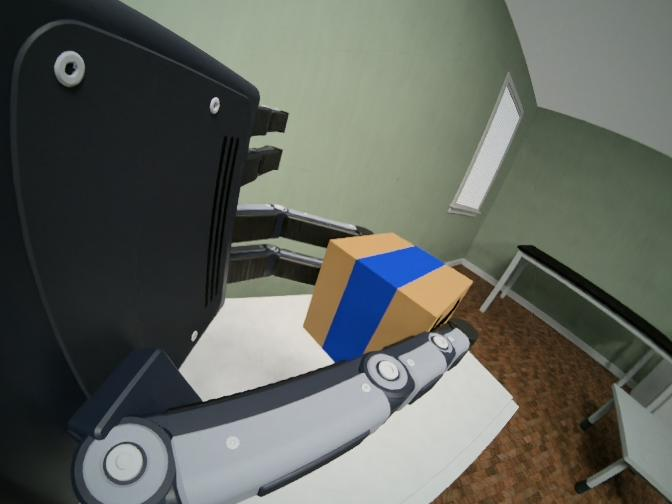

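Call:
{"api": "move", "payload": {
  "arm1": {"target": [-1.682, -0.577, 0.84, -0.7044, 0.0616, 0.7044, 0.0616], "speed": 0.12}
}}

Call:
{"api": "move", "payload": {
  "arm1": {"target": [-1.682, -0.577, 0.812, -0.7044, 0.0616, 0.7044, 0.0616], "speed": 0.03},
  "cameras": ["arm1_cam_wrist", "room_a"]
}}

Scene clock: 258.43 s.
Joint torques (N m): arm1=[-0.15 -13.27 4.44 1.88 -0.03 -0.23] | arm2=[-0.21 -13.74 9.62 1.2 0.18 0.05] | arm3=[-1.2 -8.23 11.36 0.87 -0.07 0.01]
Motor temperatures (°C): arm1=[31 37 41 30 30 29] | arm2=[37 42 41 29 28 28] | arm3=[31 34 37 32 28 28]
Heat: arm1: hottest joint3_rad 41 °C; arm2: hottest joint2_rad 42 °C; arm3: hottest joint3_rad 37 °C.
move: arm1 done
Joint velocities: within noise
arm1.joint_positions: joint1_rad=+1.390 joint2_rad=+2.353 joint3_rad=+0.981 joint4_rad=+1.352 joint5_rad=+0.636 joint6_rad=-1.556 hand_little=+1.000 hand_ring=+1.000 hand_middle=-0.048 hand_index=-0.093 hand_thumb_turn=-1.000 hand_thumb_bend=+1.000 hand_force_limit=+0.500 hand_speed=-0.880
arm1.joint_status: not commanded
arm1.hand_stopped_by: target,target,force,force,target,target
arm1.little_load_n: 0.0
arm1.ring_load_n: 0.0
arm1.middle_load_n: 7.5
arm1.index_load_n: 11.0
arm1.thumb_bend_load_n: 2.0
arm1.thumb_turn_load_n: -1.0
arm1.hand: x=-1.6761 y=-0.5756 z=+0.8405 quat_wxyz=(-0.699, +0.064, +0.710, +0.060) (m; scene frame)
arm1.hand_target: x=-1.6819 y=-0.5769 z=+0.8402 quat_wxyz=(-0.704, +0.062, +0.704, +0.062) (m; scene frame)
arm1.hand_status: done (0.006 m and 1.0 deg from the pose sent, 0.119 m and 1.5 deg at the start)
arm2, arm3: as last shown
arm2.middle_load_n: 0.0
arm2.index_load_n: -0.5
arm3.middle_load_n: 0.0
arm3.index_load_n: 0.0
arm3.thumb_bend_load_n: 0.0
arm3.hand: x=+1.5244 y=+0.1116 z=+0.9257 quat_wxyz=(-0.221, +0.561, -0.746, +0.284) (m; scene frame)
pictures: none

Scene clock: 259.87 s.
Joint torques (N m): arm1=[0.09 -12.86 4.14 1.92 -0.04 -0.25] | arm2=[-0.15 -13.63 9.62 1.32 0.2 0.04] | arm3=[-1.61 -8 11.19 1.05 -0.1 -0.02]
Motor temperatures (°C): arm1=[31 37 41 30 30 29] | arm2=[37 42 41 29 28 28] | arm3=[31 34 37 32 28 28]
Heat: arm1: hottest joint3_rad 41 °C; arm2: hottest joint2_rad 42 °C; arm3: hottest joint3_rad 37 °C.
move: arm1 done
Joint velocities: within noise
arm1.joint_positions: joint1_rad=+1.390 joint2_rad=+2.420 joint3_rad=+1.017 joint4_rad=+1.393 joint5_rad=+0.636 joint6_rad=-1.556 hand_little=+1.000 hand_ring=+1.000 hand_middle=-0.048 hand_index=-0.093 hand_thumb_turn=-1.000 hand_thumb_bend=+1.000 hand_force_limit=+0.500 hand_speed=-0.880
arm1.joint_status: not commanded
arm1.hand_stopped_by: target,target,force,force,target,target
arm1.little_load_n: 0.0
arm1.ring_load_n: 0.0
arm1.middle_load_n: 7.5
arm1.index_load_n: 11.0
arm1.thumb_bend_load_n: 2.0
arm1.thumb_turn_load_n: -1.0
arm1.hand: x=-1.6783 y=-0.5768 z=+0.8185 quat_wxyz=(-0.702, +0.065, +0.707, +0.058) (m; scene frame)
arm1.hand_target: x=-1.6818 y=-0.5769 z=+0.8121 quat_wxyz=(-0.704, +0.062, +0.705, +0.062) (m; scene frame)
arm1.hand_status: done (0.007 m and 0.7 deg from the pose sent, 0.029 m and 1.0 deg at the start)
arm2, arm3: as last shown
arm2.index_load_n: 0.0
arm3.little_load_n: -0.5
pictures: arm1_cam_wrist, room_a
camera_calibration:
arm1_cam_wrist: T_world_to_cam=[[0.14031, 0.944541, 0.296909, 0.536964], [0.439449, 0.209311, -0.873541, 1.59478], [-0.887242, 0.253043, -0.38571, -0.912496], [0, 0, 0, 1]] pos_world=[-1.58577, -0.61009, 0.881722]

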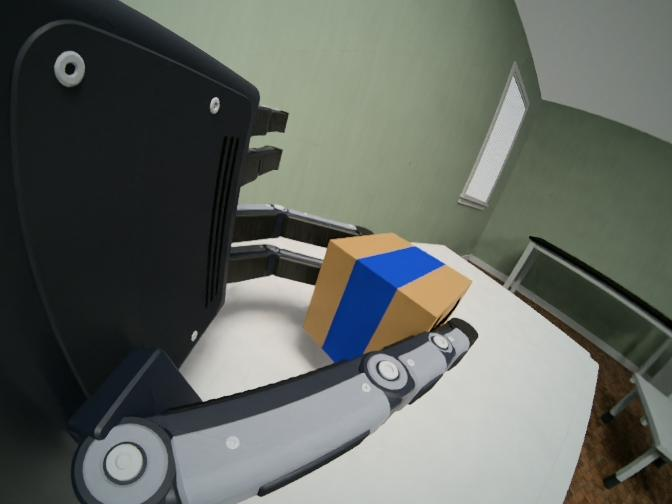

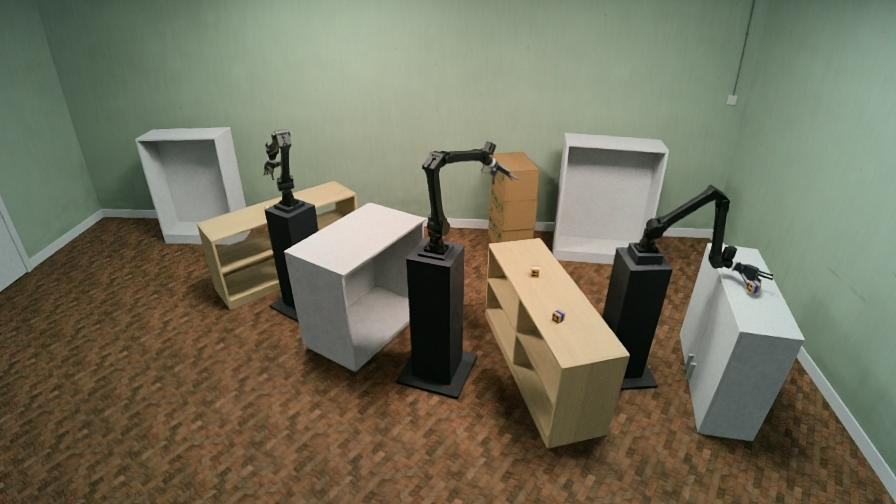

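Call:
{"api": "move", "payload": {
  "arm1": {"target": [-1.682, -0.577, 0.797, -0.7044, 0.0616, 0.7044, 0.0616], "speed": 0.03}
}}

Call:
{"api": "move", "payload": {
  "arm1": {"target": [-1.682, -0.577, 0.790, -0.7044, 0.0616, 0.7044, 0.0616], "speed": 0.03}
}}

Scene clock: 261.57 s.
Joint torques (N m): arm1=[-0.21 -12.98 3.95 1.87 -0.03 -0.23] | arm2=[-0.32 -13.63 9.58 1.26 0.19 0.07] | arm3=[-1.55 -7.18 11.18 0.92 -0.09 -0.03]
Motor temperatures (°C): arm1=[31 37 41 30 30 29] | arm2=[37 42 41 29 28 28] | arm3=[31 34 37 32 28 28]
Heat: arm1: hottest joint3_rad 41 °C; arm2: hottest joint2_rad 42 °C; arm3: hottest joint3_rad 37 °C.
move: arm1 done
Joint velocities: within noise
arm1.joint_positions: joint1_rad=+1.390 joint2_rad=+2.462 joint3_rad=+1.038 joint4_rad=+1.413 joint5_rad=+0.636 joint6_rad=-1.556 hand_little=+1.000 hand_ring=+1.000 hand_middle=-0.048 hand_index=-0.093 hand_thumb_turn=-1.000 hand_thumb_bend=+1.000 hand_force_limit=+0.500 hand_speed=-0.880
arm1.joint_status: not commanded
arm1.hand_stopped_by: target,target,force,force,target,target
arm1.little_load_n: 0.5
arm1.ring_load_n: 0.0
arm1.middle_load_n: 7.5
arm1.index_load_n: 11.0
arm1.thumb_bend_load_n: 2.0
arm1.thumb_turn_load_n: -1.0
arm1.hand: x=-1.6784 y=-0.5768 z=+0.8031 quat_wxyz=(-0.701, +0.065, +0.708, +0.058) (m; scene frame)
arm1.hand_target: x=-1.6817 y=-0.5768 z=+0.7970 quat_wxyz=(-0.704, +0.062, +0.705, +0.062) (m; scene frame)
arm1.hand_status: done (0.007 m and 0.8 deg from the pose sent, 0.022 m and 0.7 deg at the start)
arm2.joint_positions: joint1_rad=-0.296 joint2_rad=+1.417 joint3_rad=+1.204 joint4_rad=-0.392 joint5_rad=+0.359 joint6_rad=+0.356 hand_little=+1.000 hand_ring=+1.000 hand_middle=+0.700 hand_index=+0.700 hand_thumb_turn=-1.000 hand_thumb_bend=+1.000 hand_force_limit=+0.500 hand_speed=+0.000
arm2.joint_status: not commanded
arm2.hand_stopped_by: target,target,target,target,target,target
arm2.little_load_n: 0.0
arm2.ring_load_n: 0.0
arm2.middle_load_n: 0.0
arm2.index_load_n: 0.0
arm2.thumb_bend_load_n: 0.0
arm2.thumb_turn_load_n: 0.0
arm2.hand: x=-0.1422 y=-0.3783 z=+1.1428 quat_wxyz=(+0.075, -0.250, -0.838, +0.480) (m; scene frame)
arm2.hand_target: x=-0.1449 y=-0.3737 z=+1.1486 quat_wxyz=(+0.074, -0.257, -0.835, +0.481) (m; scene frame)
arm2.hand_status: not commanded
arm3: as last shown
arm3.little_load_n: 0.0
arm3.ring_load_n: -0.5
pictures: none

Scene clock: 262.53 s.
Joint torques (N m): arm1=[-0.15 -12.98 3.86 1.95 -0.04 -0.24] | arm2=[-0.09 -13.39 9.74 1.35 0.21 0.04] | arm3=[-1.9 -8 11.25 0.96 -0.08 -0.02]
Motor temperatures (°C): arm1=[31 37 41 30 30 29] | arm2=[37 42 41 29 28 28] | arm3=[31 34 37 32 28 28]
Heat: arm1: hottest joint3_rad 41 °C; arm2: hottest joint2_rad 42 °C; arm3: hottest joint3_rad 37 °C.
move: arm1 done
Joint velocities: within noise
arm1.joint_positions: joint1_rad=+1.390 joint2_rad=+2.479 joint3_rad=+1.049 joint4_rad=+1.421 joint5_rad=+0.636 joint6_rad=-1.556 hand_little=+1.000 hand_ring=+1.000 hand_middle=-0.048 hand_index=-0.093 hand_thumb_turn=-1.000 hand_thumb_bend=+1.000 hand_force_limit=+0.500 hand_speed=-0.880
arm1.joint_status: not commanded
arm1.hand_stopped_by: target,target,force,force,target,target
arm1.little_load_n: 0.0
arm1.ring_load_n: 0.0
arm1.middle_load_n: 8.0
arm1.index_load_n: 11.0
arm1.thumb_bend_load_n: 2.5
arm1.thumb_turn_load_n: -1.5
arm1.hand: x=-1.6792 y=-0.5772 z=+0.7973 quat_wxyz=(-0.702, +0.066, +0.707, +0.058) (m; scene frame)
arm1.hand_target: x=-1.6817 y=-0.5768 z=+0.7900 quat_wxyz=(-0.704, +0.062, +0.705, +0.062) (m; scene frame)
arm1.hand_status: done (0.008 m and 0.7 deg from the pose sent, 0.014 m and 0.7 deg at the start)
arm2, arm3: as last shown
arm2.middle_load_n: -0.5
arm3.ring_load_n: 0.0
pictures: none

Call:
{"api": "move", "payload": {
  "arm1": {"target": [-1.682, -0.577, 0.782, -0.7044, 0.0616, 0.7044, 0.0616], "speed": 0.03}
}}

Call:
{"api": "move", "payload": {
  "arm1": {"target": [-1.682, -0.577, 0.774, -0.7044, 0.0616, 0.7044, 0.0616], "speed": 0.03},
  "cameras": ["arm1_cam_wrist"]
}}

Scene clock: 264.73 s.
Joint torques (N m): arm1=[0.03 -12.86 3.67 1.87 -0.04 -0.23] | arm2=[-0.15 -13.45 9.73 1.17 0.21 0.06] | arm3=[-0.85 -7.47 11.28 0.94 -0.09 0.03]
Motor temperatures (°C): arm1=[31 37 41 30 30 29] | arm2=[37 42 41 29 28 28] | arm3=[31 34 37 32 28 28]
Heat: arm1: hottest joint3_rad 41 °C; arm2: hottest joint2_rad 42 °C; arm3: hottest joint3_rad 37 °C.
move: arm1 done
Joint velocities: within noise
arm1.joint_positions: joint1_rad=+1.390 joint2_rad=+2.499 joint3_rad=+1.062 joint4_rad=+1.432 joint5_rad=+0.636 joint6_rad=-1.557 hand_little=+1.000 hand_ring=+1.000 hand_middle=-0.048 hand_index=-0.093 hand_thumb_turn=-1.000 hand_thumb_bend=+1.000 hand_force_limit=+0.500 hand_speed=-0.880
arm1.joint_status: not commanded
arm1.hand_stopped_by: target,target,force,force,target,target
arm1.little_load_n: 0.0
arm1.ring_load_n: 0.0
arm1.middle_load_n: 8.0
arm1.index_load_n: 10.5
arm1.thumb_bend_load_n: 2.0
arm1.thumb_turn_load_n: -1.5
arm1.hand: x=-1.6801 y=-0.5776 z=+0.7907 quat_wxyz=(-0.703, +0.066, +0.706, +0.058) (m; scene frame)
arm1.hand_target: x=-1.6817 y=-0.5768 z=+0.7821 quat_wxyz=(-0.704, +0.062, +0.705, +0.062) (m; scene frame)
arm1.hand_status: done (0.009 m and 0.7 deg from the pose sent, 0.016 m and 0.7 deg at the start)
arm2, arm3: as last shown
arm2.middle_load_n: 0.0
pictures: none

Scene clock: 265.70 s.
Joint torques (N m): arm1=[-0.21 -12.34 3.54 1.7 -0.06 -0.13] | arm2=[-0.56 -13.33 9.69 1.24 0.19 0.07] | arm3=[-1.9 -7.3 11.07 1.01 -0.06 0.01]
Motor temperatures (°C): arm1=[31 37 41 30 30 29] | arm2=[37 42 41 29 28 28] | arm3=[31 34 38 32 28 28]
Heat: arm1: hottest joint3_rad 41 °C; arm2: hottest joint2_rad 42 °C; arm3: hottest joint3_rad 38 °C.
move: arm1 off_target
Joint velocities: within noise
arm1.joint_positions: joint1_rad=+1.390 joint2_rad=+2.511 joint3_rad=+1.076 joint4_rad=+1.446 joint5_rad=+0.636 joint6_rad=-1.567 hand_little=+1.000 hand_ring=+1.000 hand_middle=-0.048 hand_index=-0.093 hand_thumb_turn=-1.000 hand_thumb_bend=+1.000 hand_force_limit=+0.500 hand_speed=-0.880
arm1.joint_status: not commanded
arm1.hand_stopped_by: target,target,force,force,target,target
arm1.little_load_n: 0.0
arm1.ring_load_n: 0.0
arm1.middle_load_n: 8.0
arm1.index_load_n: 10.0
arm1.thumb_bend_load_n: 2.0
arm1.thumb_turn_load_n: -3.0
arm1.hand: x=-1.6830 y=-0.5788 z=+0.7905 quat_wxyz=(-0.708, +0.065, +0.701, +0.058) (m; scene frame)
arm1.hand_target: x=-1.6815 y=-0.5768 z=+0.7743 quat_wxyz=(-0.704, +0.062, +0.705, +0.062) (m; scene frame)
arm1.hand_status: off_target (0.017 m and 0.7 deg from the pose sent, 0.017 m and 0.7 deg at the start)
arm2, arm3: as last shown
arm3.little_load_n: 0.5
pictures: arm1_cam_wrist
camera_calibration:
arm1_cam_wrist: T_world_to_cam=[[0.145228, 0.943875, 0.296663, 0.555889], [0.424764, 0.211324, -0.880294, 1.55449], [-0.893579, 0.253855, -0.370234, -0.94935], [0, 0, 0, 1]] pos_world=[-1.58934, -0.612194, 0.852017]

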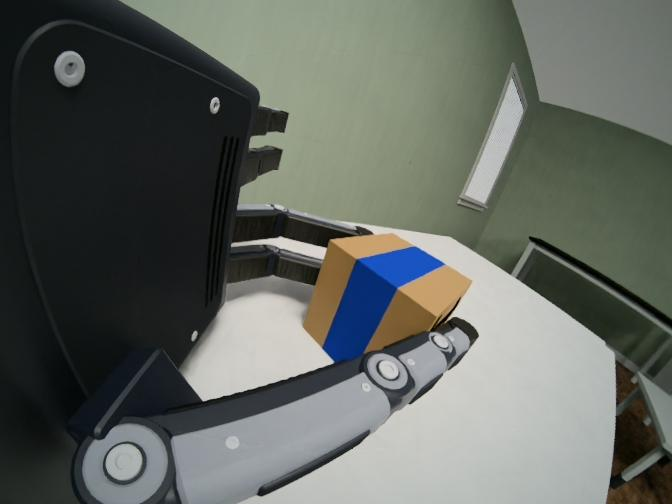

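Call:
{"api": "move", "payload": {
  "arm1": {"joints": {"hand_index": 0.4, "hand_middle": 0.4, "hand_speed": -0.6}}
}}

Call:
{"api": "move", "payload": {
  "arm1": {"joints": {"hand_index": 0.9, "hand_middle": 0.9, "hand_speed": 0.0}},
  "cameras": ["arm1_cam_wrist"]
}}

Scene clock: 271.80 s.
Joint torques (N m): arm1=[-0.03 -12.75 3.48 1.73 -0.04 -0.11] | arm2=[-0.15 -13.45 9.66 1.32 0.23 0.05] | arm3=[-1.14 -7.65 11.26 0.94 -0.07 0.01]
Motor temperatures (°C): arm1=[31 37 41 30 30 29] | arm2=[37 42 41 29 28 28] | arm3=[31 34 38 32 28 28]
Heat: arm1: hottest joint3_rad 41 °C; arm2: hottest joint2_rad 42 °C; arm3: hottest joint3_rad 38 °C.
move: arm1 done
Joint velocities: within noise
arm1.joint_positions: joint1_rad=+1.390 joint2_rad=+2.518 joint3_rad=+1.076 joint4_rad=+1.446 joint5_rad=+0.636 joint6_rad=-1.567 hand_little=+1.000 hand_ring=+1.000 hand_middle=+0.400 hand_index=+0.400 hand_thumb_turn=-1.000 hand_thumb_bend=+1.000 hand_force_limit=+0.500 hand_speed=-0.600
arm1.joint_status: all done
arm1.hand_stopped_by: target,target,target,target,target,target
arm1.little_load_n: 0.0
arm1.ring_load_n: 0.0
arm1.middle_load_n: 0.0
arm1.index_load_n: 0.0
arm1.thumb_bend_load_n: 0.0
arm1.thumb_turn_load_n: 0.0
arm1.hand: x=-1.6816 y=-0.5781 z=+0.7867 quat_wxyz=(-0.706, +0.064, +0.703, +0.060) (m; scene frame)
arm1.hand_target: x=-1.6815 y=-0.5768 z=+0.7742 quat_wxyz=(-0.704, +0.062, +0.705, +0.062) (m; scene frame)
arm1.hand_status: not commanded
arm2, arm3: as last shown
arm2.ring_load_n: -0.5
arm3.little_load_n: 0.0
pictures: none

Scene clock: 272.47 s.
Joint torques (N m): arm1=[0.15 -12.75 3.49 1.68 -0.03 -0.11] | arm2=[-0.09 -13.51 9.7 1.29 0.2 0.04] | arm3=[-0.97 -7.94 11.29 0.92 -0.06 -0.02]
Motor temperatures (°C): arm1=[31 37 41 30 30 29] | arm2=[37 42 41 29 28 28] | arm3=[31 34 38 32 28 28]
Heat: arm1: hottest joint3_rad 41 °C; arm2: hottest joint2_rad 42 °C; arm3: hottest joint3_rad 38 °C.
move: arm1 done
Joint velocities: within noise
arm1.joint_positions: joint1_rad=+1.390 joint2_rad=+2.518 joint3_rad=+1.076 joint4_rad=+1.446 joint5_rad=+0.635 joint6_rad=-1.567 hand_little=+1.000 hand_ring=+1.000 hand_middle=+0.900 hand_index=+0.900 hand_thumb_turn=-1.000 hand_thumb_bend=+1.000 hand_force_limit=+0.500 hand_speed=+0.000
arm1.joint_status: all done
arm1.hand_stopped_by: target,target,target,target,target,target
arm1.little_load_n: 0.0
arm1.ring_load_n: 0.0
arm1.middle_load_n: 0.0
arm1.index_load_n: 0.0
arm1.thumb_bend_load_n: 0.0
arm1.thumb_turn_load_n: 0.0
arm1.hand: x=-1.6816 y=-0.5781 z=+0.7867 quat_wxyz=(-0.706, +0.064, +0.703, +0.059) (m; scene frame)
arm1.hand_target: x=-1.6815 y=-0.5768 z=+0.7742 quat_wxyz=(-0.704, +0.062, +0.705, +0.061) (m; scene frame)
arm1.hand_status: not commanded
arm2: as last shown
arm2.ring_load_n: 0.0
arm3.joint_positions: joint1_rad=+1.123 joint2_rad=+1.160 joint3_rad=+0.631 joint4_rad=-0.322 joint5_rad=-0.101 joint6_rad=-0.104 hand_little=+1.000 hand_ring=+1.000 hand_middle=+1.000 hand_index=+1.000 hand_thumb_turn=-1.000 hand_thumb_bend=+1.000 hand_force_limit=+0.000 hand_speed=-0.500
arm3.joint_status: not commanded
arm3.hand_stopped_by: target,target,target,target,target,target
arm3.little_load_n: 0.0
arm3.ring_load_n: 0.0
arm3.middle_load_n: 0.0
arm3.index_load_n: 0.0
arm3.thumb_bend_load_n: 0.0
arm3.thumb_turn_load_n: 0.0
arm3.hand: x=+1.5244 y=+0.1116 z=+0.9257 quat_wxyz=(-0.221, +0.561, -0.746, +0.284) (m; scene frame)
arm3.hand_target: x=+1.5391 y=+0.1004 z=+0.9500 quat_wxyz=(-0.230, +0.556, -0.738, +0.306) (m; scene frame)
arm3.hand_status: not commanded
pictures: arm1_cam_wrist
camera_calibration:
arm1_cam_wrist: T_world_to_cam=[[0.143164, 0.943056, 0.30025, 0.549464], [0.429801, 0.214032, -0.87719, 1.558], [-0.891502, 0.254629, -0.374685, -0.9423], [0, 0, 0, 1]] pos_world=[-1.58835, -0.611699, 0.848616]

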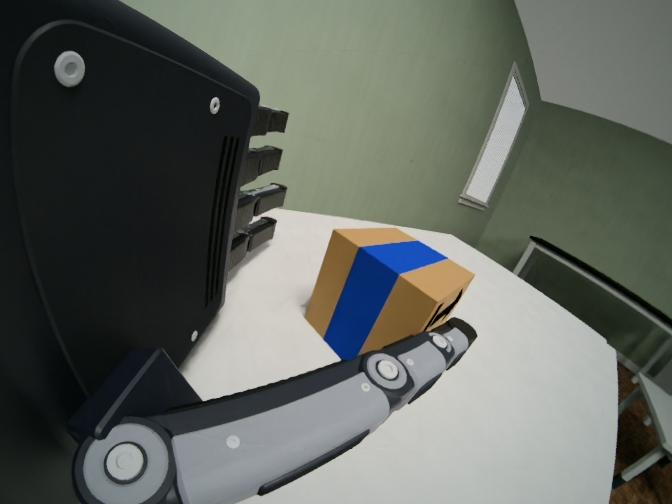

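Call:
{"api": "move", "payload": {
  "arm1": {"target": [-1.675, -0.572, 0.778, -0.7044, 0.0616, 0.7044, 0.0616], "speed": 0.03}
}}

Call:
{"api": "move", "payload": {
  "arm1": {"target": [-1.673, -0.570, 0.95, -0.7044, 0.0616, 0.7044, 0.0616], "speed": 0.12},
  "cameras": ["arm1_cam_wrist"]
}}

Scene clock: 275.00 s.
Joint torques (N m): arm1=[-0.32 -13.63 1.59 1.83 -0.06 -0.11] | arm2=[-0.5 -13.33 9.61 1.22 0.2 0.04] | arm3=[-2.02 -7.77 11.17 0.94 -0.1 0.01]
Motor temperatures (°C): arm1=[31 37 41 30 30 29] | arm2=[37 42 41 29 28 28] | arm3=[31 34 39 32 28 28]
Heat: arm1: hottest joint3_rad 41 °C; arm2: hottest joint2_rad 42 °C; arm3: hottest joint3_rad 39 °C.
move: arm1 off_target
Joint velocities: within noise
arm1.joint_positions: joint1_rad=+1.390 joint2_rad=+2.518 joint3_rad=+1.070 joint4_rad=+1.459 joint5_rad=+0.633 joint6_rad=-1.567 hand_little=+1.000 hand_ring=+1.000 hand_middle=+0.900 hand_index=+0.900 hand_thumb_turn=-1.000 hand_thumb_bend=+1.000 hand_force_limit=+0.500 hand_speed=+0.000
arm1.joint_status: not commanded
arm1.hand_stopped_by: target,target,target,target,target,target
arm1.little_load_n: 0.0
arm1.ring_load_n: 0.0
arm1.middle_load_n: 0.0
arm1.index_load_n: 0.0
arm1.thumb_bend_load_n: 0.0
arm1.thumb_turn_load_n: 0.0
arm1.hand: x=-1.6801 y=-0.5777 z=+0.7878 quat_wxyz=(-0.708, +0.064, +0.701, +0.057) (m; scene frame)
arm1.hand_target: x=-1.6749 y=-0.5719 z=+0.7781 quat_wxyz=(-0.704, +0.062, +0.705, +0.062) (m; scene frame)
arm1.hand_status: off_target (0.012 m and 0.8 deg from the pose sent, 0.013 m and 0.4 deg at the start)
arm2, arm3: as last shown
pictures: none

Scene clock: 277.07 s.
Joint torques (N m): arm1=[-0.44 -13.33 3.84 1.05 -0.05 -0.11] | arm2=[-0.09 -13.51 9.7 1.24 0.2 0.07] | arm3=[-1.26 -7.77 11.3 0.79 -0.11 -0.02]
Motor temperatures (°C): arm1=[31 37 41 30 30 29] | arm2=[37 42 41 29 28 28] | arm3=[31 34 39 32 28 28]
Heat: arm1: hottest joint3_rad 41 °C; arm2: hottest joint2_rad 42 °C; arm3: hottest joint3_rad 39 °C.
move: arm1 done
Joint velocities: within noise
arm1.joint_positions: joint1_rad=+1.390 joint2_rad=+2.057 joint3_rad=+0.890 joint4_rad=+1.182 joint5_rad=+0.631 joint6_rad=-1.567 hand_little=+1.000 hand_ring=+1.000 hand_middle=+0.900 hand_index=+0.900 hand_thumb_turn=-1.000 hand_thumb_bend=+1.000 hand_force_limit=+0.500 hand_speed=+0.000
arm1.joint_status: not commanded
arm1.hand_stopped_by: target,target,target,target,target,target
arm1.little_load_n: 0.0
arm1.ring_load_n: 0.0
arm1.middle_load_n: 0.0
arm1.index_load_n: 0.0
arm1.thumb_bend_load_n: 0.0
arm1.thumb_turn_load_n: 0.0
arm1.hand: x=-1.6745 y=-0.5751 z=+0.9538 quat_wxyz=(-0.709, +0.064, +0.700, +0.056) (m; scene frame)
arm1.hand_target: x=-1.6730 y=-0.5700 z=+0.9501 quat_wxyz=(-0.704, +0.062, +0.704, +0.062) (m; scene frame)
arm1.hand_status: done (0.006 m and 1.1 deg from the pose sent, 0.162 m and 0.8 deg at the start)
arm2, arm3: as last shown
pictures: arm1_cam_wrist
camera_calibration:
arm1_cam_wrist: T_world_to_cam=[[0.142356, 0.945202, 0.293815, 0.501364], [0.419601, 0.211219, -0.882792, 1.68751], [-0.896476, 0.248956, -0.366539, -0.893475], [0, 0, 0, 1]] pos_world=[-1.58043, -0.607889, 1.01492]

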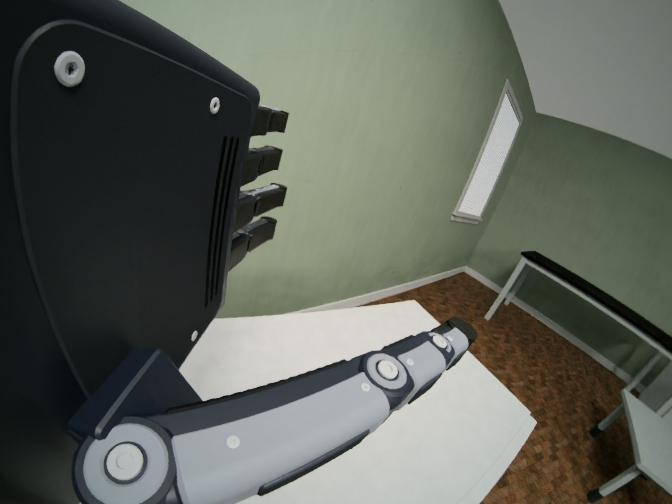

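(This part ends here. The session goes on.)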